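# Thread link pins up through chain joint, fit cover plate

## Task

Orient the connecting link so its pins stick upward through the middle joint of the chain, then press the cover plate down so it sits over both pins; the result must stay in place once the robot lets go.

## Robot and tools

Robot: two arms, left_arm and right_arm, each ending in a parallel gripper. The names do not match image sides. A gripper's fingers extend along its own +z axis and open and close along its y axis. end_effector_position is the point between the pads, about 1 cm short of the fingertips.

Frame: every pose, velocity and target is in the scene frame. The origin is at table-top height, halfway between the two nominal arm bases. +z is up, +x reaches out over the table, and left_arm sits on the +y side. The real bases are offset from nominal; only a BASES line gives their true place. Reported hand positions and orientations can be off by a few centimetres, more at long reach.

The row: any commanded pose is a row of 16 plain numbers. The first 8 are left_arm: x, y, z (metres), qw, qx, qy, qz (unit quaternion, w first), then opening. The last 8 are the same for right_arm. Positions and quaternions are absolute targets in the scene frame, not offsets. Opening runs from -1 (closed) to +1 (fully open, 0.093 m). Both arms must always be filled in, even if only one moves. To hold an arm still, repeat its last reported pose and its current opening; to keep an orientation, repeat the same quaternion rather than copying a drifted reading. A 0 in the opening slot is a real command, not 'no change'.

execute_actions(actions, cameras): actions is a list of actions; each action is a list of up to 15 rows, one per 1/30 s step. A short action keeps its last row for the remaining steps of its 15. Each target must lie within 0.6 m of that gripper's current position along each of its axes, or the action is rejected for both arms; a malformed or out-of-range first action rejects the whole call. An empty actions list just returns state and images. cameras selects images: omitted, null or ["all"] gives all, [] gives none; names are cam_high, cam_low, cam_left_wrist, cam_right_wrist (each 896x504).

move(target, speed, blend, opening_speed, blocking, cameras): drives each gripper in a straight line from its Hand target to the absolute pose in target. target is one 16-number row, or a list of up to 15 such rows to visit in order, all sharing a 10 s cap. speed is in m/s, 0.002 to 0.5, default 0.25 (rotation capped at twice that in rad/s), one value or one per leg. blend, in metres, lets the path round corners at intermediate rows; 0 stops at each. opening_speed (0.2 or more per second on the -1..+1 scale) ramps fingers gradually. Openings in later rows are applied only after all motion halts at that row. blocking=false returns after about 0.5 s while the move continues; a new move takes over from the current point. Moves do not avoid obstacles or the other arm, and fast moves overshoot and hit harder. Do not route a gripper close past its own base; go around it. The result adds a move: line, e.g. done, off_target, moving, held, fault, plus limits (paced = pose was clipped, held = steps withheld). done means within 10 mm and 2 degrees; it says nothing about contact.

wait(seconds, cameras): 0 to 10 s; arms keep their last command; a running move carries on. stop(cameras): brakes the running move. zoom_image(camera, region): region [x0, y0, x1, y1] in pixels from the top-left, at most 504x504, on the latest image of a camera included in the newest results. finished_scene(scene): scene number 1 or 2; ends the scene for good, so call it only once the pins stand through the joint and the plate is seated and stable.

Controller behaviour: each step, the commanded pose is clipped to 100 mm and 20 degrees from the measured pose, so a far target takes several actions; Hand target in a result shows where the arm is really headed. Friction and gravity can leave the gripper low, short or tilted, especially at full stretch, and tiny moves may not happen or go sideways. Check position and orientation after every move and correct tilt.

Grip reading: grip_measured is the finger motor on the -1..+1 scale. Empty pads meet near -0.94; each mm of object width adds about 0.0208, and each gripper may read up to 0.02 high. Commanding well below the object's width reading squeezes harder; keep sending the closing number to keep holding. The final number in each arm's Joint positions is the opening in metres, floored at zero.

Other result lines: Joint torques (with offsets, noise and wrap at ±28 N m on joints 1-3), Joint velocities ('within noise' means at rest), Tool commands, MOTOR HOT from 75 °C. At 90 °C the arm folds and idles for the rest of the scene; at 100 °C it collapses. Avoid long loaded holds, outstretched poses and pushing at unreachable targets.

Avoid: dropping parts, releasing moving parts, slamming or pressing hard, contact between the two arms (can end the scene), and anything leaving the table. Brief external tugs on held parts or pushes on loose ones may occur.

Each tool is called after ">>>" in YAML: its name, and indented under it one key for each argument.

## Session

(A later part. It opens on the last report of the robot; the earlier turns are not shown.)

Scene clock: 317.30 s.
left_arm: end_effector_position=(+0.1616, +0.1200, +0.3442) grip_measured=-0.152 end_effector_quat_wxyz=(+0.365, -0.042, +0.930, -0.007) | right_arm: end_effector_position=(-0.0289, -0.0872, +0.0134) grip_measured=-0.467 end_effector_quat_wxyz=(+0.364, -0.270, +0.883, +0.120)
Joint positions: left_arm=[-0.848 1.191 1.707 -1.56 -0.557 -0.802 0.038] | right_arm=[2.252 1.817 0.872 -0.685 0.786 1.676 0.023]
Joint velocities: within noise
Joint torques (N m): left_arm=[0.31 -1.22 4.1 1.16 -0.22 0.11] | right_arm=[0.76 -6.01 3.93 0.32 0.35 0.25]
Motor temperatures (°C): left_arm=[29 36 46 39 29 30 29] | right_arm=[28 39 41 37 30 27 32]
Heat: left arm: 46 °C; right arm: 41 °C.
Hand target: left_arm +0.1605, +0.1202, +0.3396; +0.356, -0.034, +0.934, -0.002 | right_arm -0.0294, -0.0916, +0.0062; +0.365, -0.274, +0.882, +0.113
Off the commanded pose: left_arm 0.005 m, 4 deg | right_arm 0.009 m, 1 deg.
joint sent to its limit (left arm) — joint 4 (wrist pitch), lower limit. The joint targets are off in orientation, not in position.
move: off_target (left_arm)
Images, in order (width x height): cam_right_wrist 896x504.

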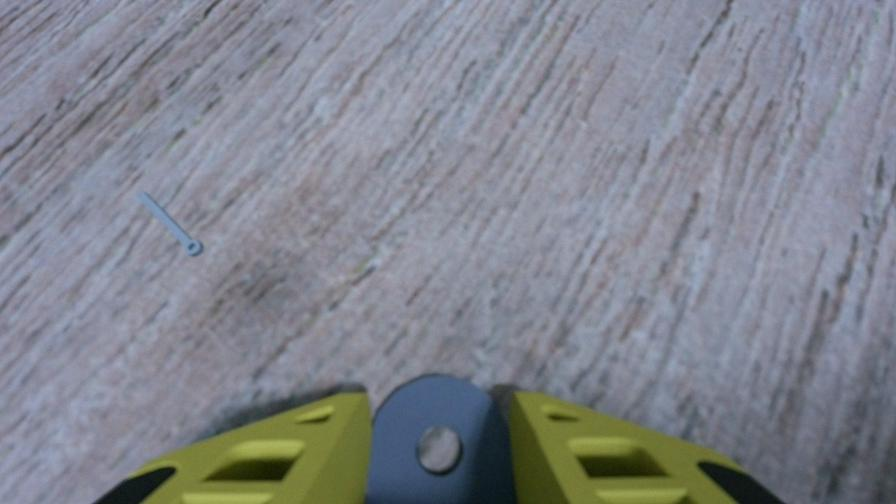

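>>> move:
  target:
    - [0.16,0.12,0.34,0.3417,-0.041,0.9388,0.0149,-0.15,-0.0295,-0.0915,0.008,0.3655,-0.2739,0.8823,0.1135,-0.75]
    - [0.16,0.12,0.34,0.3417,-0.041,0.9388,0.0149,-0.15,-0.025,-0.0915,0.06,0.3655,-0.2739,0.8823,0.1135,-0.75]
  speed: 0.08

Scene clock: 319.67 s.
left_arm: end_effector_position=(+0.1616, +0.1200, +0.3442) grip_measured=-0.152 end_effector_quat_wxyz=(+0.365, -0.042, +0.930, -0.007) | right_arm: end_effector_position=(-0.0220, -0.0959, +0.0505) grip_measured=-0.467 end_effector_quat_wxyz=(+0.371, -0.278, +0.880, +0.102)
Joint positions: left_arm=[-0.848 1.191 1.707 -1.56 -0.557 -0.802 0.038] | right_arm=[2.252 1.716 0.925 -0.879 0.786 1.673 0.023]
Joint velocities: within noise
Joint torques (N m): left_arm=[0.32 -1.25 4.08 1.16 -0.23 0.11] | right_arm=[-0.24 -9.73 7.01 0.07 0.37 0.1]
Motor temperatures (°C): left_arm=[29 36 46 39 29 30 29] | right_arm=[28 40 41 36 30 27 33]
Heat: left arm: 46 °C; right arm: 41 °C.
Hand target: left_arm +0.1605, +0.1202, +0.3396; +0.356, -0.035, +0.934, -0.002 | right_arm -0.0249, -0.0916, +0.0599; +0.366, -0.274, +0.882, +0.114
Off the commanded pose: left_arm 0.005 m, 4 deg | right_arm 0.011 m, 2 deg.
joint sent to its limit (left arm) — joint 4 (wrist pitch), lower limit. The joint targets are off in orientation, not in position.
move: off_target (left_arm, right_arm)

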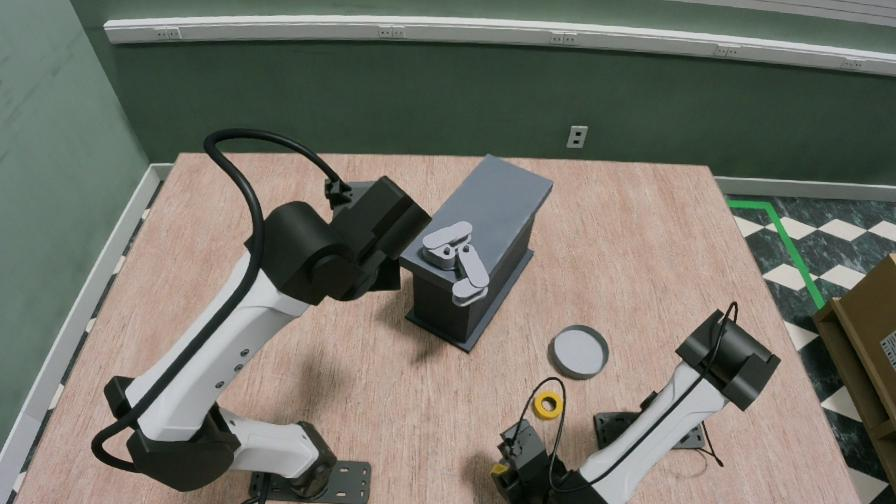

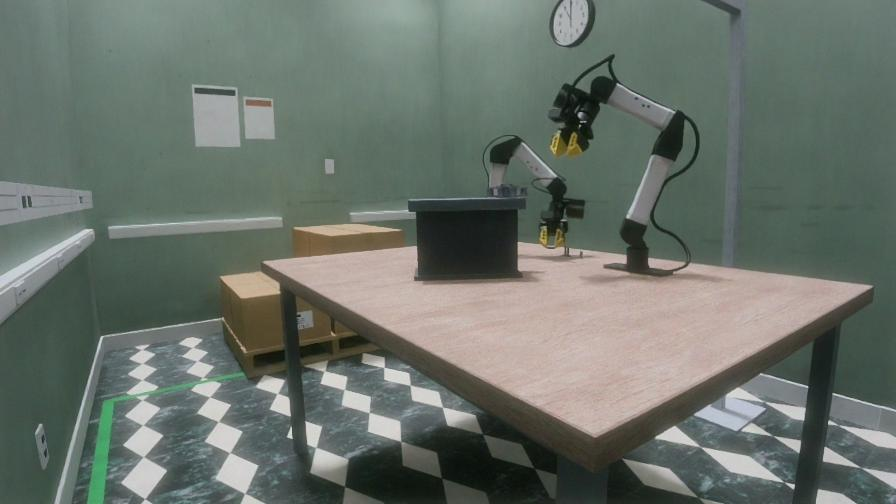

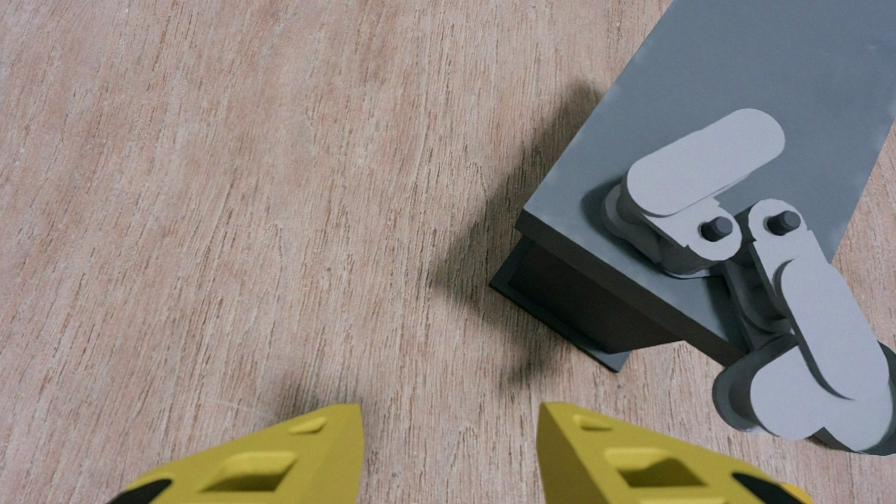

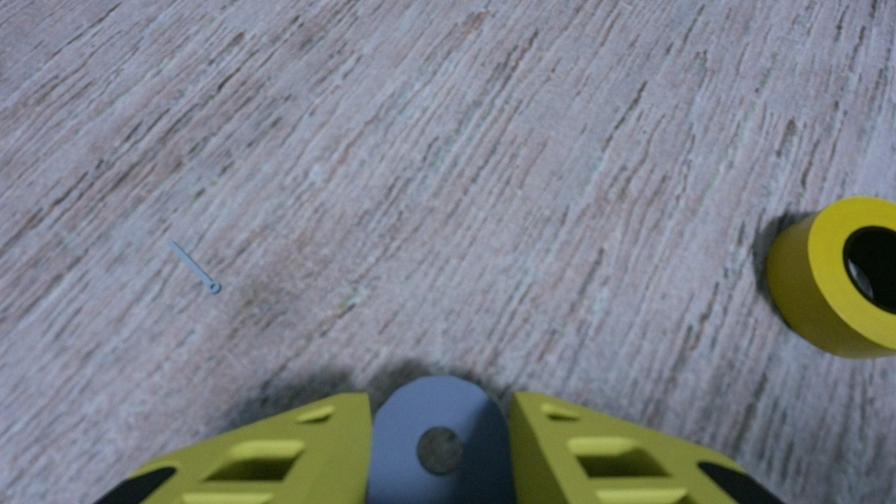

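>>> move:
  target:
    - [0.16,0.12,0.34,0.3417,-0.041,0.9388,0.0149,-0.15,0.02,-0.12,0.20,0.3655,-0.2739,0.8823,0.1135,-0.75]
    - [0.16,0.12,0.34,0.3417,-0.041,0.9388,0.0149,-0.15,0.15,-0.16,0.33,0.3022,-0.5450,0.7482,0.2296,-0.75]
    - [0.16,0.12,0.34,0.3417,-0.041,0.9388,0.0149,-0.15,0.24,-0.08,0.32,0.2460,-0.7077,0.5939,0.2931,-0.75]
  speed: 0.18
  blend: 0.03

Scene clock: 325.57 s.
left_arm: end_effector_position=(+0.1616, +0.1200, +0.3442) grip_measured=-0.152 end_effector_quat_wxyz=(+0.365, -0.042, +0.930, -0.007) | right_arm: end_effector_position=(+0.2371, -0.0808, +0.3169) grip_measured=-0.467 end_effector_quat_wxyz=(-0.244, +0.707, -0.597, -0.291)
Joint positions: left_arm=[-0.848 1.191 1.707 -1.56 -0.557 -0.802 0.038] | right_arm=[0.683 1.587 1.871 -1.412 -0.663 -0.911 0.023]
Joint velocities: within noise
Joint torques (N m): left_arm=[0.29 -1.22 4.08 1.16 -0.22 0.11] | right_arm=[-0.58 -5.48 8.23 1.04 -0.56 0.07]
Motor temperatures (°C): left_arm=[29 36 45 39 29 30 28] | right_arm=[28 40 42 37 30 27 33]
Heat: left arm: 45 °C; right arm: 42 °C.
Hand target: left_arm +0.1605, +0.1202, +0.3396; +0.356, -0.035, +0.934, -0.002 | right_arm +0.2400, -0.0800, +0.3199; -0.246, +0.708, -0.594, -0.293
Off the commanded pose: left_arm 0.005 m, 4 deg | right_arm 0.004 m, 0 deg.
joint sent to its limit (left arm) — joint 4 (wrist pitch), lower limit. The joint targets are off in orientation, not in position.
move: off_target (left_arm)

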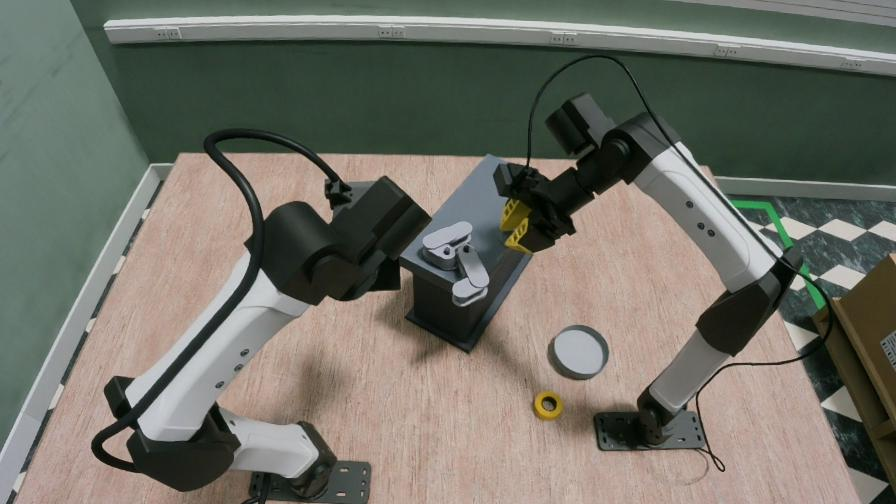

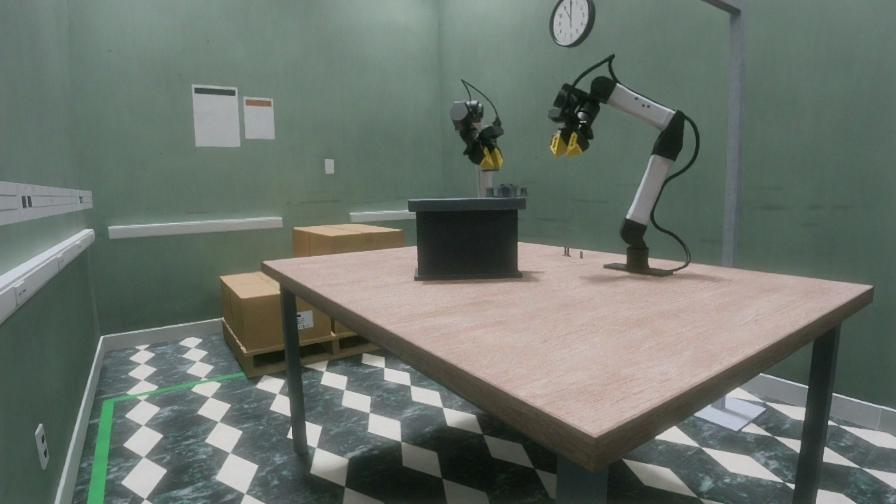

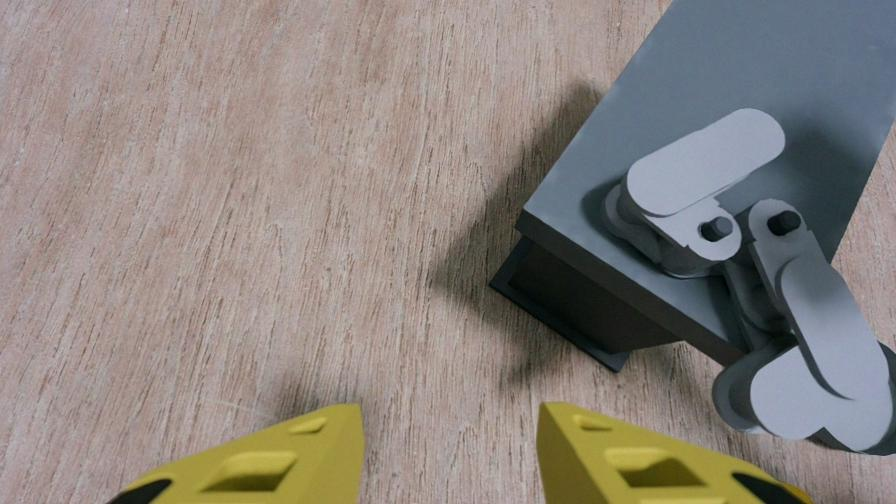

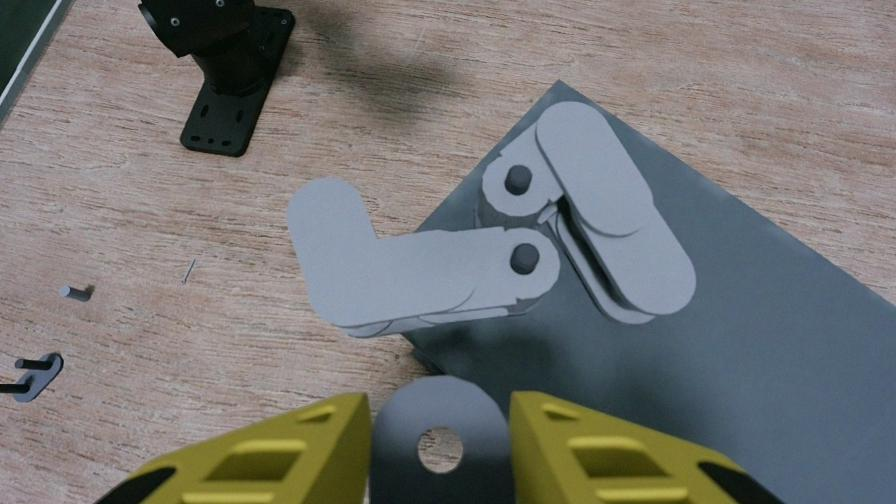

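>>> move:
  target:
    - [0.16,0.12,0.34,0.3417,-0.041,0.9388,0.0149,-0.15,0.249,0.001,0.292,0.2408,-0.7180,0.5814,0.2974,-0.75]
  speed: 0.08
  cameras: ["cam_left_wrist","cam_right_wrist"]

>>> zoom_image:
  camera: "cam_right_wrist"
  region: [370, 360, 510, 500]

>>> zoom_image:
  camera: "cam_left_wrist"
  region: [600, 100, 896, 300]

Scene clock: 328.53 s.
left_arm: end_effector_position=(+0.1616, +0.1200, +0.3442) grip_measured=-0.152 end_effector_quat_wxyz=(+0.365, -0.042, +0.930, -0.007) | right_arm: end_effector_position=(+0.2452, -0.0049, +0.2899) grip_measured=-0.467 end_effector_quat_wxyz=(-0.235, +0.719, -0.582, -0.300)
Joint positions: left_arm=[-0.848 1.191 1.707 -1.56 -0.557 -0.802 0.038] | right_arm=[0.834 1.763 1.936 -1.233 -0.62 -0.788 0.023]
Joint velocities: within noise
Joint torques (N m): left_arm=[0.29 -1.22 4.08 1.16 -0.22 0.11] | right_arm=[0.4 -7.51 8.76 1.34 -0.4 0.22]
Motor temperatures (°C): left_arm=[29 35 45 39 29 30 28] | right_arm=[28 40 42 37 30 27 33]
Heat: left arm: 45 °C; right arm: 42 °C.
Hand target: left_arm +0.1605, +0.1202, +0.3396; +0.356, -0.035, +0.934, -0.002 | right_arm +0.2490, +0.0008, +0.2921; -0.241, +0.718, -0.581, -0.297
Off the commanded pose: left_arm 0.005 m, 4 deg | right_arm 0.007 m, 1 deg.
joint sent to its limit (left arm) — joint 4 (wrist pitch), lower limit. The joint targets are off in orientation, not in position.
move: off_target (left_arm)
Images, in order (width x height): cam_left_wrist 896x504, cam_right_wrist 896x504.

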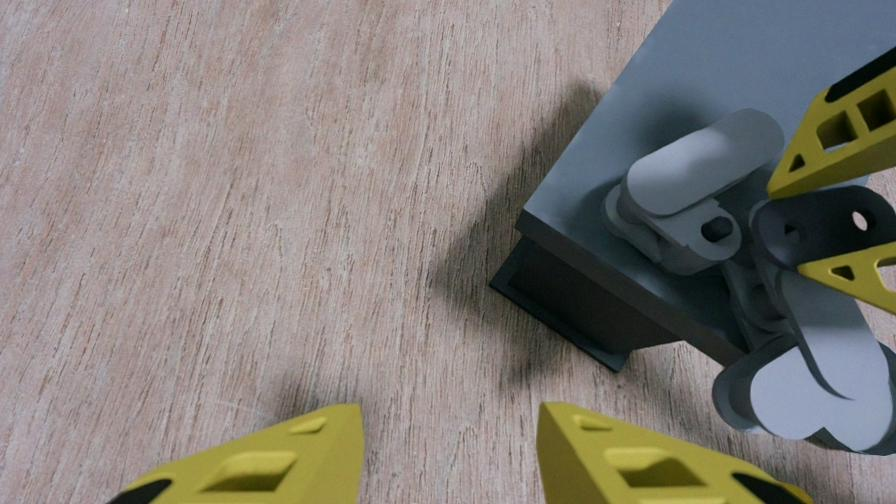

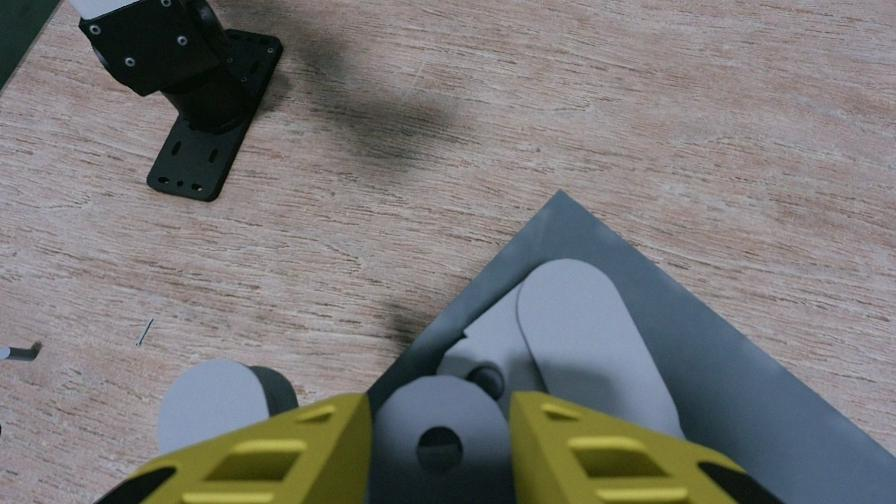

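Scaled by 3.600 from the camera's 896x504 image, which has a finer 1280x720 frame.

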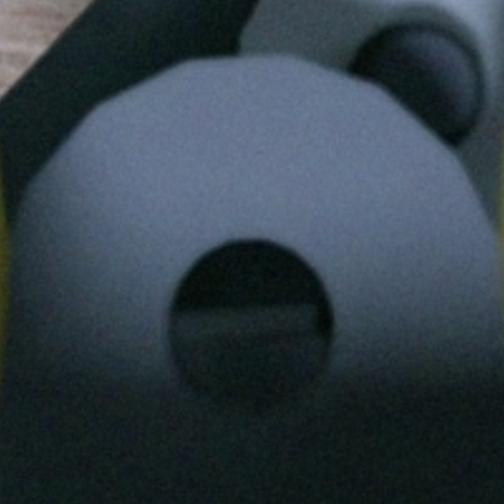

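Scaled by 1.703 from the camera's 896x504 image, which has a finer 1280x720 frame.

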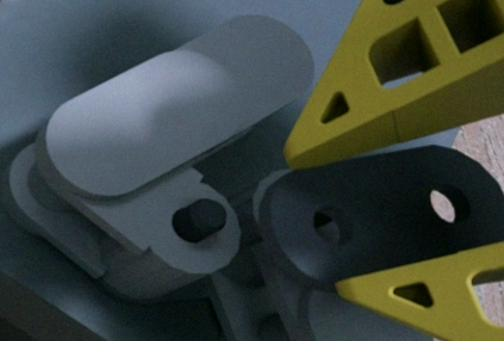

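>>> move:
  target:
    - [0.16,0.12,0.34,0.3417,-0.041,0.9388,0.0149,-0.15,0.2560,0.0140,0.288,0.2408,-0.7180,0.5814,0.2974,-0.75]
  speed: 0.05
  cameras: ["cam_left_wrist","cam_right_wrist"]

>>> zoom_image:
  camera: "cam_right_wrist"
  region: [370, 360, 510, 500]

>>> zoom_image:
  camera: "cam_left_wrist"
  region: [600, 100, 896, 300]

Scene clock: 331.00 s.
left_arm: end_effector_position=(+0.1616, +0.1200, +0.3442) grip_measured=-0.152 end_effector_quat_wxyz=(+0.365, -0.042, +0.930, -0.007) | right_arm: end_effector_position=(+0.2540, +0.0069, +0.2869) grip_measured=-0.467 end_effector_quat_wxyz=(-0.237, +0.717, -0.583, -0.299)
Joint positions: left_arm=[-0.848 1.191 1.707 -1.56 -0.557 -0.802 0.038] | right_arm=[0.84 1.813 1.984 -1.221 -0.615 -0.776 0.023]
Joint velocities: within noise
Joint torques (N m): left_arm=[0.28 -1.22 4.07 1.16 -0.22 0.11] | right_arm=[0.75 -7.83 8.79 1.36 -0.36 0.24]
Motor temperatures (°C): left_arm=[29 35 45 39 29 30 28] | right_arm=[28 40 42 37 30 27 33]
Heat: left arm: 45 °C; right arm: 42 °C.
Hand target: left_arm +0.1605, +0.1202, +0.3396; +0.356, -0.035, +0.934, -0.002 | right_arm +0.2559, +0.0139, +0.2880; -0.241, +0.718, -0.581, -0.298
Off the commanded pose: left_arm 0.005 m, 4 deg | right_arm 0.007 m, 1 deg.
joint sent to its limit (left arm) — joint 4 (wrist pitch), lower limit. The joint targets are off in orientation, not in position.
move: off_target (left_arm)
Images, in order (width x height): cam_left_wrist 896x504, cam_right_wrist 896x504.

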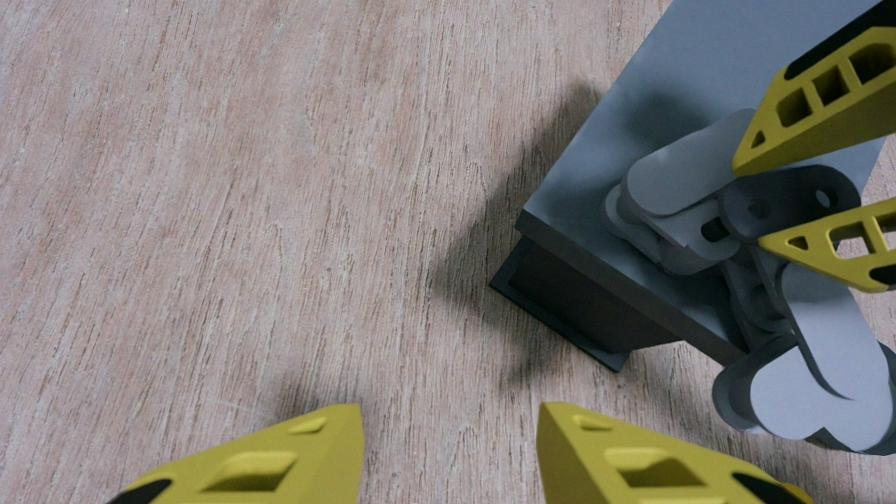

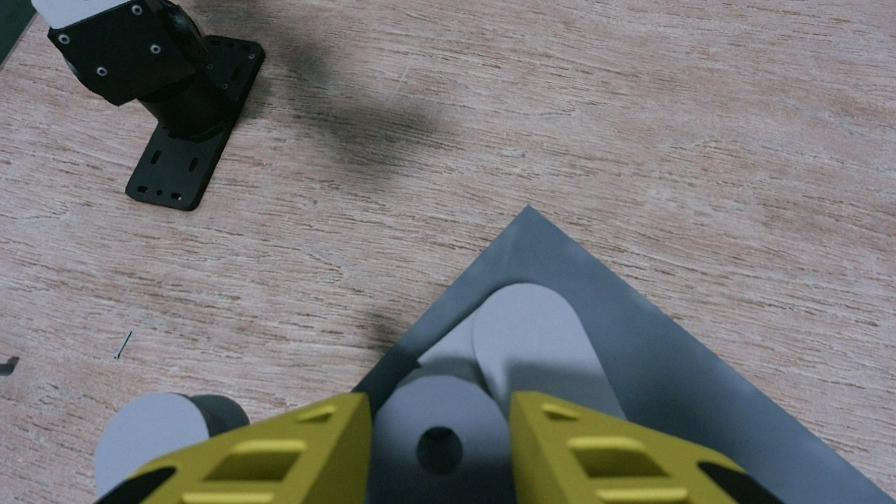

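Scaled by 3.600 from the camera's 896x504 image, which has a finer 1280x720 frame.

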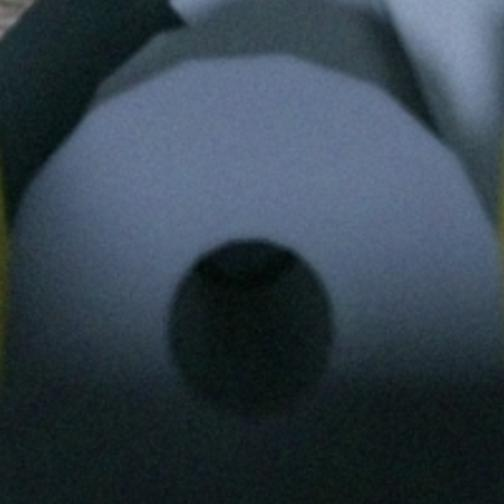

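Scaled by 1.703 from the camera's 896x504 image, which has a finer 1280x720 frame.

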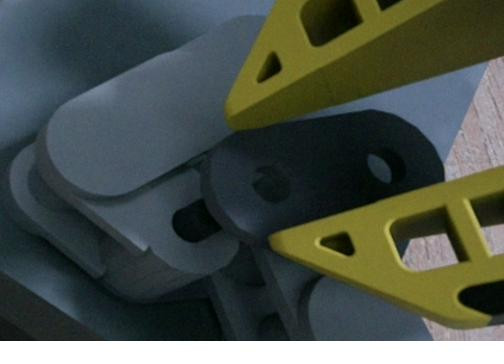

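>>> move:
  target:
    - [0.16,0.12,0.34,0.3417,-0.041,0.9388,0.0149,-0.15,0.2540,0.0180,0.280,0.2408,-0.7180,0.5814,0.2974,-0.75]
  speed: 0.04
  cameras: ["cam_left_wrist","cam_right_wrist"]

>>> zoom_image:
  camera: "cam_right_wrist"
  region: [370, 360, 510, 500]

>>> zoom_image:
  camera: "cam_left_wrist"
  region: [600, 100, 896, 300]

Scene clock: 333.10 s.
left_arm: end_effector_position=(+0.1616, +0.1200, +0.3442) grip_measured=-0.152 end_effector_quat_wxyz=(+0.365, -0.042, +0.930, -0.007) | right_arm: end_effector_position=(+0.2540, +0.0147, +0.2881) grip_measured=-0.467 end_effector_quat_wxyz=(-0.249, +0.718, -0.577, -0.299)
Joint positions: left_arm=[-0.848 1.191 1.707 -1.56 -0.557 -0.802 0.038] | right_arm=[0.854 1.813 1.976 -1.18 -0.609 -0.765 0.023]
Joint velocities: within noise
Joint torques (N m): left_arm=[0.28 -1.21 4.08 1.16 -0.23 0.11] | right_arm=[0.57 -8.75 5.63 1.39 -0.36 0.24]
Motor temperatures (°C): left_arm=[29 35 45 39 29 30 28] | right_arm=[28 40 42 37 30 27 33]
Heat: left arm: 45 °C; right arm: 42 °C.
Hand target: left_arm +0.1605, +0.1202, +0.3396; +0.356, -0.035, +0.934, -0.002 | right_arm +0.2539, +0.0179, +0.2800; -0.241, +0.718, -0.581, -0.297
Off the commanded pose: left_arm 0.005 m, 4 deg | right_arm 0.009 m, 1 deg.
joint sent to its limit (left arm) — joint 4 (wrist pitch), lower limit. The joint targets are off in orientation, not in position.
move: off_target (left_arm)
Images, in order (width x height): cam_left_wrist 896x504, cam_right_wrist 896x504.

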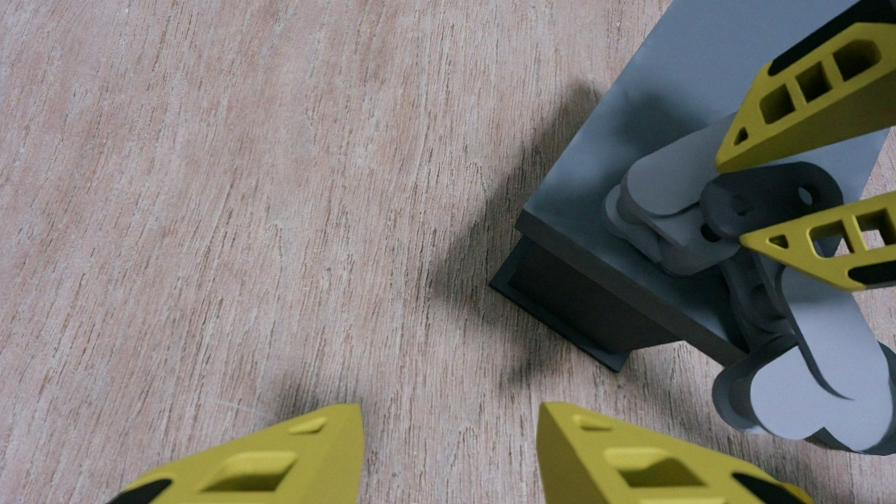

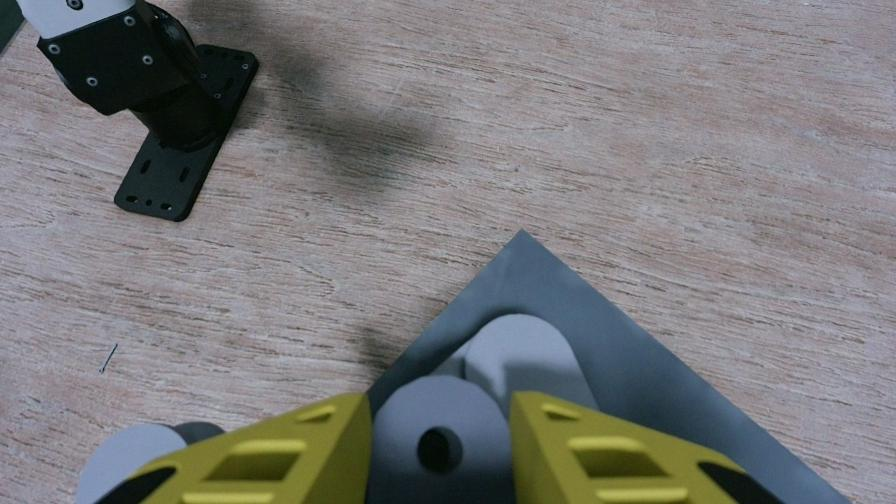

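Scaled by 3.600 from the camera's 896x504 image, which has a finer 1280x720 frame.

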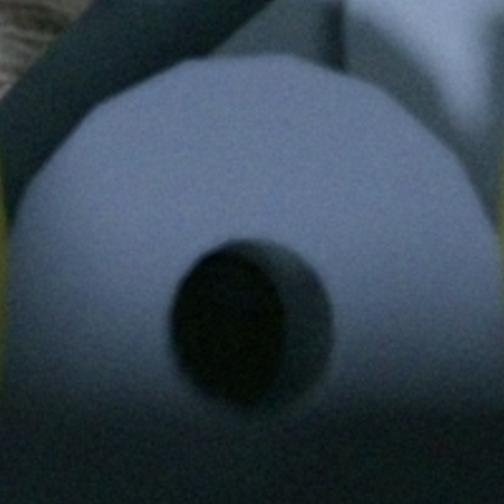

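Scaled by 1.703 from the camera's 896x504 image, which has a finer 1280x720 frame.

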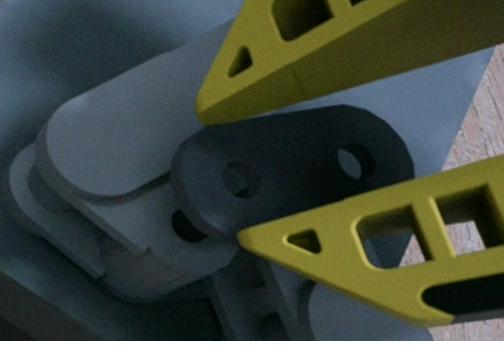

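>>> move:
  target:
    - [0.16,0.12,0.34,0.3417,-0.041,0.9388,0.0149,-0.15,0.2520,0.0160,0.277,0.2408,-0.7180,0.5814,0.2974,-0.75]
  speed: 0.04
  cameras: ["cam_left_wrist","cam_right_wrist"]

>>> zoom_image:
  camera: "cam_right_wrist"
  region: [370, 360, 510, 500]

>>> zoom_image:
  camera: "cam_left_wrist"
  region: [600, 100, 896, 300]

Scene clock: 334.97 s.
left_arm: end_effector_position=(+0.1616, +0.1200, +0.3442) grip_measured=-0.152 end_effector_quat_wxyz=(+0.365, -0.042, +0.930, -0.007) | right_arm: end_effector_position=(+0.2542, +0.0148, +0.2783) grip_measured=-0.467 end_effector_quat_wxyz=(-0.241, +0.718, -0.580, -0.299)
Joint positions: left_arm=[-0.848 1.191 1.707 -1.56 -0.557 -0.802 0.038] | right_arm=[0.854 1.813 1.942 -1.163 -0.608 -0.764 0.023]
Joint velocities: within noise
Joint torques (N m): left_arm=[0.28 -1.25 4.11 1.16 -0.23 0.11] | right_arm=[0.59 -10.47 5.67 1.37 -0.36 0.25]
Motor temperatures (°C): left_arm=[29 35 45 39 29 30 28] | right_arm=[28 40 42 37 30 27 33]
Heat: left arm: 45 °C; right arm: 42 °C.
Hand target: left_arm +0.1605, +0.1202, +0.3396; +0.356, -0.035, +0.934, -0.002 | right_arm +0.2520, +0.0160, +0.2770; -0.241, +0.718, -0.581, -0.297
Off the commanded pose: left_arm 0.005 m, 4 deg | right_arm 0.003 m, 0 deg.
joint sent to its limit (left arm) — joint 4 (wrist pitch), lower limit. The joint targets are off in orientation, not in position.
move: off_target (left_arm)
Images, in order (width x height): cam_left_wrist 896x504, cam_right_wrist 896x504.

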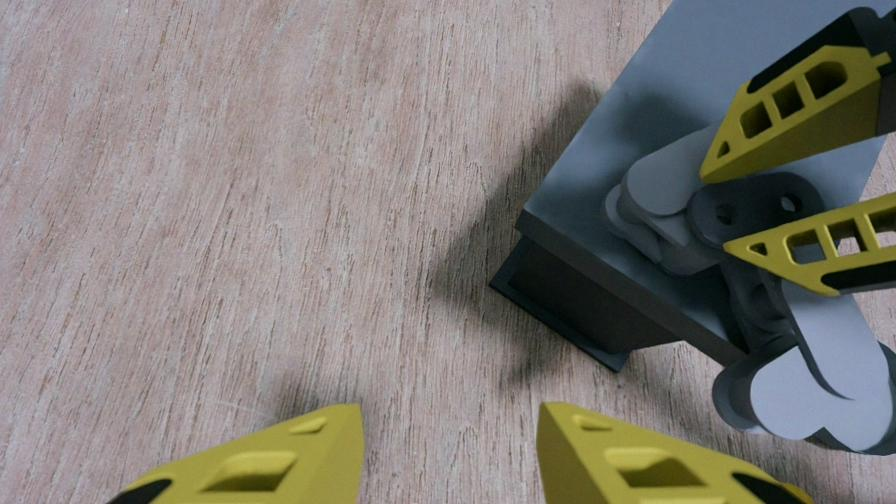

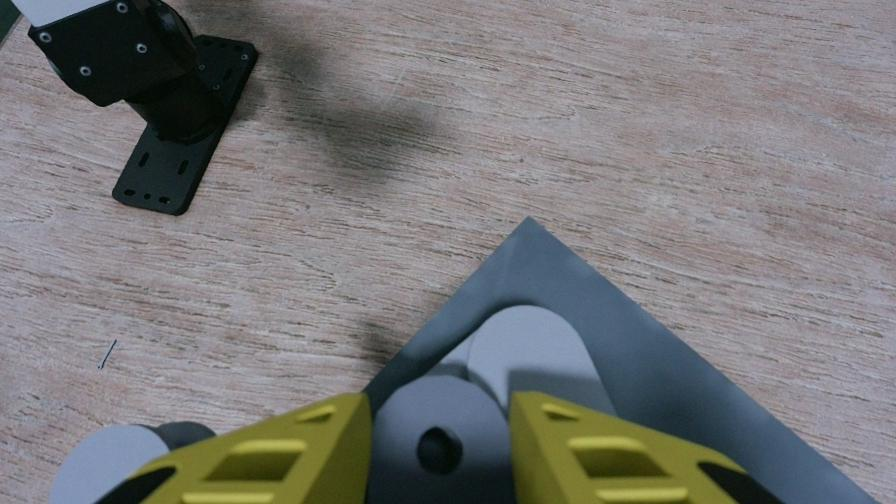

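Scaled by 3.600 from the camera's 896x504 image, which has a finer 1280x720 frame.

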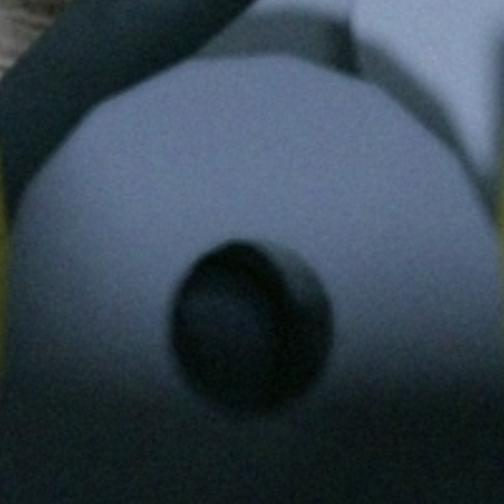

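Scaled by 1.703 from the camera's 896x504 image, which has a finer 1280x720 frame.

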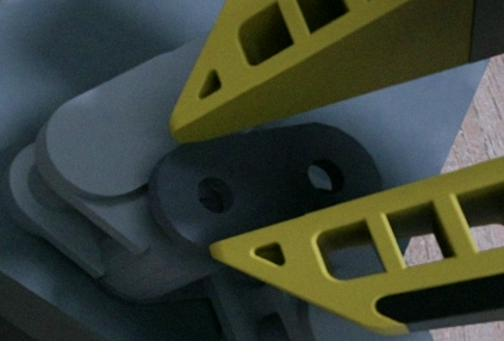

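>>> move:
  target:
    - [0.16,0.12,0.34,0.3417,-0.041,0.9388,0.0149,-0.15,0.2490,0.0160,0.277,0.2408,-0.7180,0.5814,0.2974,-0.75]
  speed: 0.04
  cameras: ["cam_left_wrist","cam_right_wrist"]

>>> zoom_image:
  camera: "cam_right_wrist"
  region: [370, 360, 510, 500]

>>> zoom_image:
  camera: "cam_left_wrist"
  region: [600, 100, 896, 300]

Scene clock: 336.50 s.
left_arm: end_effector_position=(+0.1616, +0.1200, +0.3442) grip_measured=-0.152 end_effector_quat_wxyz=(+0.365, -0.042, +0.930, -0.007) | right_arm: end_effector_position=(+0.2526, +0.0170, +0.2761) grip_measured=-0.467 end_effector_quat_wxyz=(-0.240, +0.718, -0.580, -0.300)
Joint positions: left_arm=[-0.848 1.191 1.707 -1.56 -0.557 -0.802 0.038] | right_arm=[0.86 1.813 1.932 -1.151 -0.607 -0.758 0.023]
Joint velocities: within noise
Joint torques (N m): left_arm=[0.28 -1.22 4.08 1.15 -0.22 0.11] | right_arm=[0.57 -11.44 5.46 1.35 -0.34 0.27]
Motor temperatures (°C): left_arm=[29 35 45 39 29 30 28] | right_arm=[28 40 42 37 30 27 33]
Heat: left arm: 45 °C; right arm: 42 °C.
Hand target: left_arm +0.1605, +0.1202, +0.3396; +0.356, -0.035, +0.934, -0.002 | right_arm +0.2490, +0.0161, +0.2770; -0.241, +0.718, -0.581, -0.298
Off the commanded pose: left_arm 0.005 m, 4 deg | right_arm 0.004 m, 0 deg.
joint sent to its limit (left arm) — joint 4 (wrist pitch), lower limit. The joint targets are off in orientation, not in position.
move: off_target (left_arm)
Images, in order (width x height): cam_left_wrist 896x504, cam_right_wrist 896x504.

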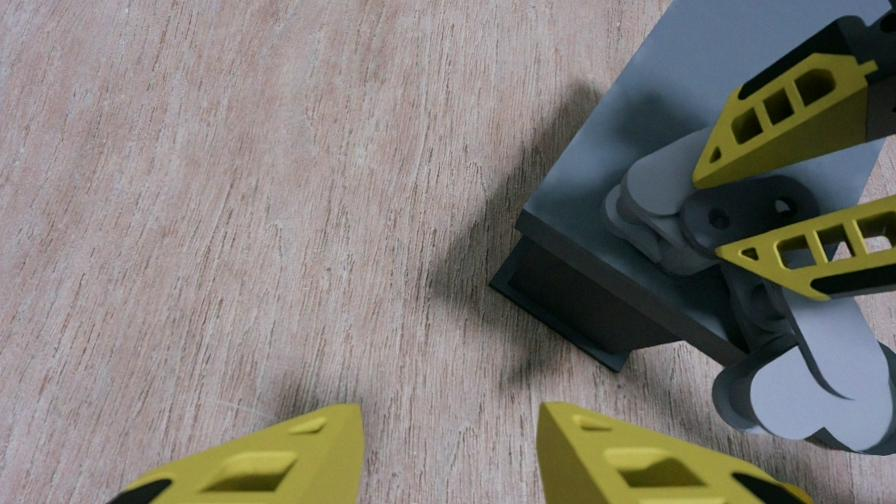

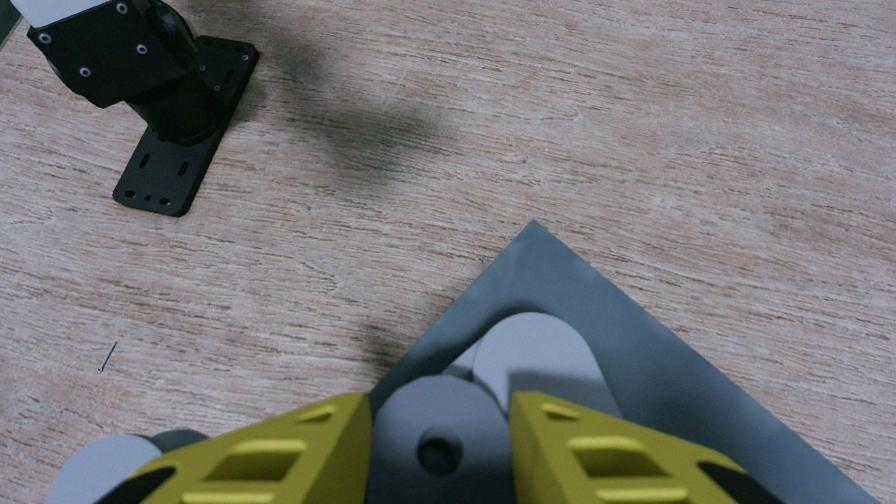

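Scaled by 3.600 from the camera's 896x504 image, which has a finer 1280x720 frame.

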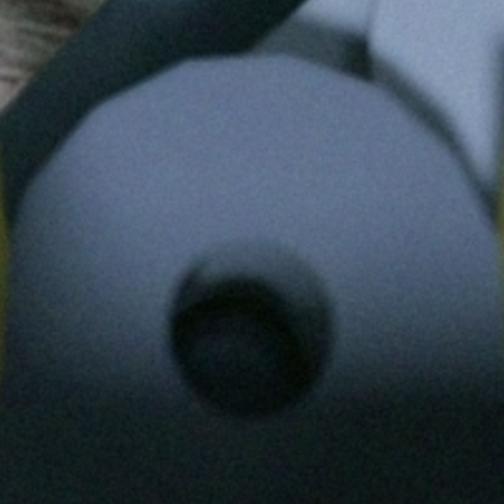

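Scaled by 1.703 from the camera's 896x504 image, which has a finer 1280x720 frame.

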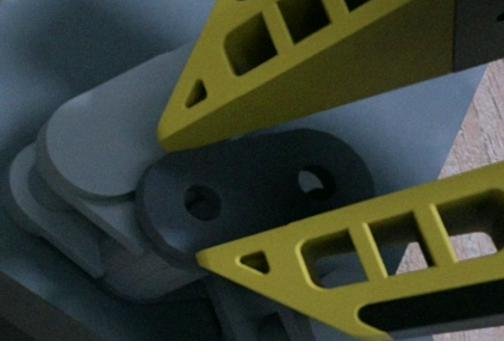

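>>> move:
  target:
    - [0.16,0.12,0.34,0.3417,-0.041,0.9388,0.0149,-0.15,0.2490,0.0110,0.2765,0.2408,-0.7180,0.5814,0.2974,-0.75]
  speed: 0.04
  cameras: ["cam_left_wrist","cam_right_wrist"]

>>> zoom_image:
  camera: "cam_right_wrist"
  region: [370, 360, 510, 500]

>>> zoom_image:
  camera: "cam_left_wrist"
  region: [600, 100, 896, 300]

Scene clock: 337.80 s.
left_arm: end_effector_position=(+0.1616, +0.1200, +0.3442) grip_measured=-0.152 end_effector_quat_wxyz=(+0.365, -0.042, +0.930, -0.007) | right_arm: end_effector_position=(+0.2531, +0.0181, +0.2757) grip_measured=-0.467 end_effector_quat_wxyz=(-0.244, +0.718, -0.578, -0.301)
Joint positions: left_arm=[-0.848 1.191 1.707 -1.56 -0.557 -0.802 0.038] | right_arm=[0.86 1.807 1.917 -1.132 -0.61 -0.757 0.023]
Joint velocities: within noise
Joint torques (N m): left_arm=[0.28 -1.24 4.07 1.16 -0.22 0.11] | right_arm=[-0.1 -12.33 5.08 1.18 -0.36 0.16]
Motor temperatures (°C): left_arm=[29 35 45 39 29 30 28] | right_arm=[28 40 42 37 30 27 34]
Heat: left arm: 45 °C; right arm: 42 °C.
Hand target: left_arm +0.1605, +0.1202, +0.3396; +0.356, -0.035, +0.934, -0.002 | right_arm +0.2490, +0.0112, +0.2764; -0.241, +0.718, -0.581, -0.297
Off the commanded pose: left_arm 0.005 m, 4 deg | right_arm 0.008 m, 1 deg.
joint sent to its limit (left arm) — joint 4 (wrist pitch), lower limit. The joint targets are off in orientation, not in position.
move: off_target (left_arm)
Images, in order (width x height): cam_left_wrist 896x504, cam_right_wrist 896x504.

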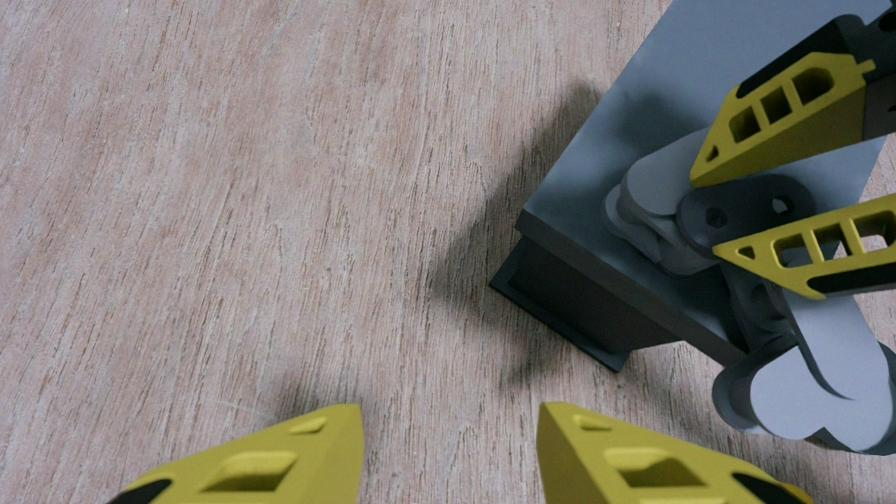

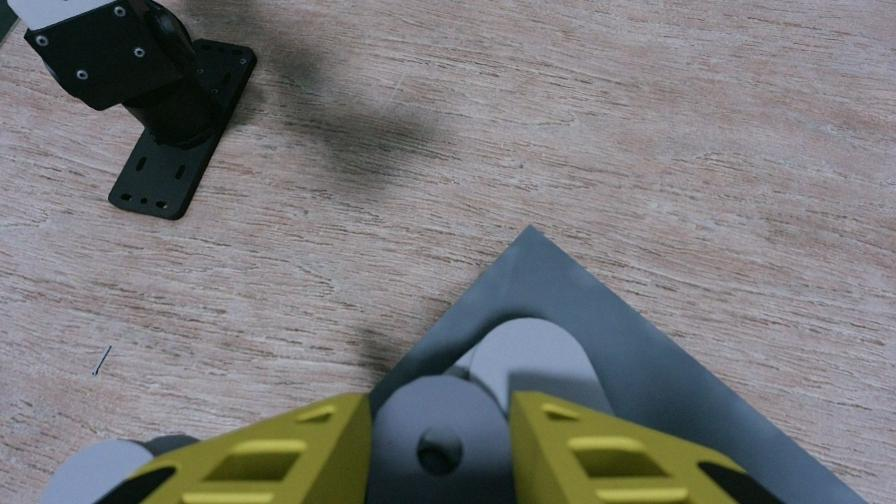

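Scaled by 3.600 from the camera's 896x504 image, which has a finer 1280x720 frame.

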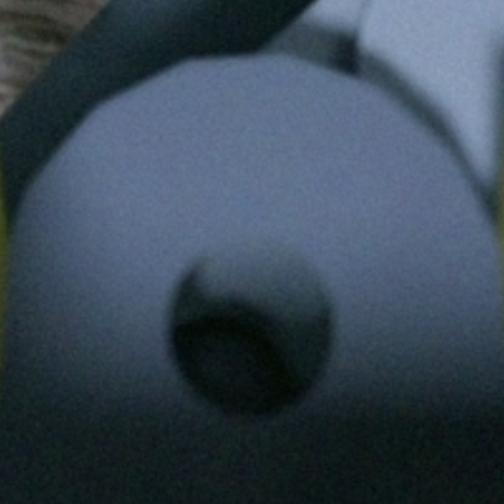

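Scaled by 1.703 from the camera's 896x504 image, which has a finer 1280x720 frame.

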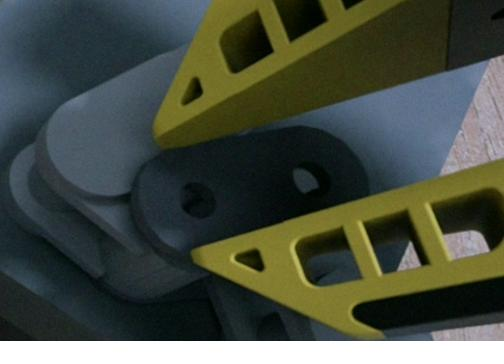

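>>> move:
  target:
    - [0.16,0.12,0.34,0.3417,-0.041,0.9388,0.0149,-0.15,0.2475,0.0080,0.281,0.2408,-0.7180,0.5814,0.2974,-0.75]
  speed: 0.04
  cameras: ["cam_right_wrist"]

>>> zoom_image:
  camera: "cam_right_wrist"
  region: [370, 360, 510, 500]

Scene clock: 339.23 s.
left_arm: end_effector_position=(+0.1616, +0.1200, +0.3442) grip_measured=-0.152 end_effector_quat_wxyz=(+0.365, -0.042, +0.930, -0.007) | right_arm: end_effector_position=(+0.2522, +0.0171, +0.2759) grip_measured=-0.467 end_effector_quat_wxyz=(-0.243, +0.718, -0.579, -0.301)
Joint positions: left_arm=[-0.848 1.191 1.707 -1.56 -0.557 -0.802 0.038] | right_arm=[0.86 1.806 1.917 -1.138 -0.61 -0.757 0.023]
Joint velocities: within noise
Joint torques (N m): left_arm=[0.29 -1.24 4.08 1.16 -0.22 0.11] | right_arm=[-0.27 -12.7 6 1.04 -0.37 0.13]
Motor temperatures (°C): left_arm=[29 35 45 39 29 30 28] | right_arm=[28 41 42 37 30 27 34]
Heat: left arm: 45 °C; right arm: 42 °C.
Hand target: left_arm +0.1605, +0.1202, +0.3396; +0.356, -0.035, +0.934, -0.002 | right_arm +0.2476, +0.0083, +0.2809; -0.241, +0.718, -0.581, -0.297
Off the commanded pose: left_arm 0.005 m, 4 deg | right_arm 0.011 m, 1 deg.
joint sent to its limit (left arm) — joint 4 (wrist pitch), lower limit. The joint targets are off in orientation, not in position.
move: off_target (left_arm, right_arm)
Images, in order (width x height): cam_right_wrist 896x504.

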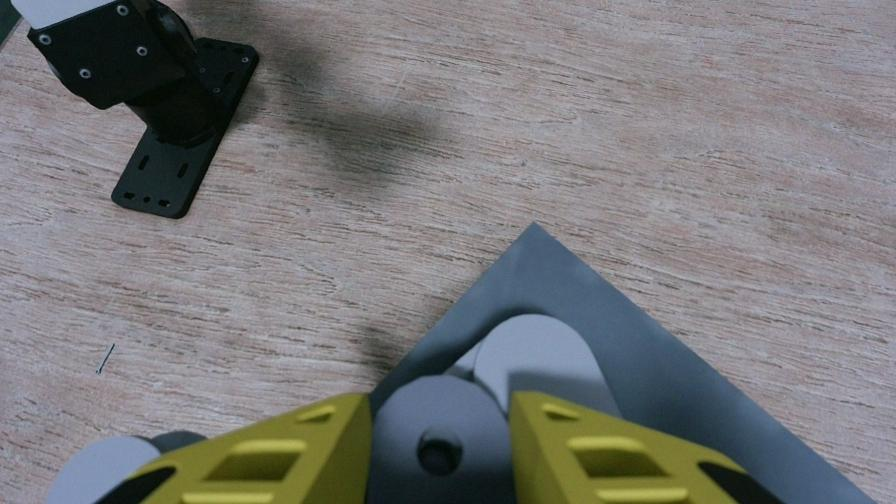

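Scaled by 3.600 from the camera's 896x504 image, which has a finer 1280x720 frame.

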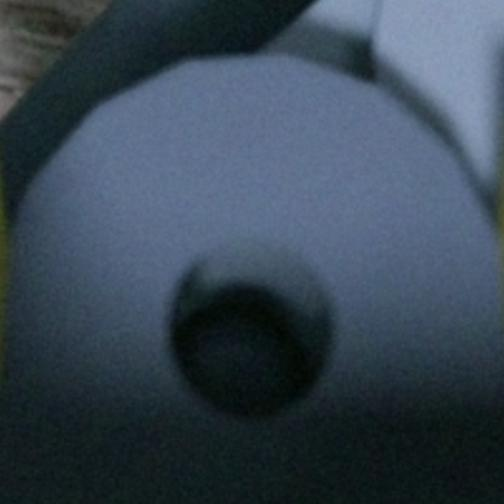

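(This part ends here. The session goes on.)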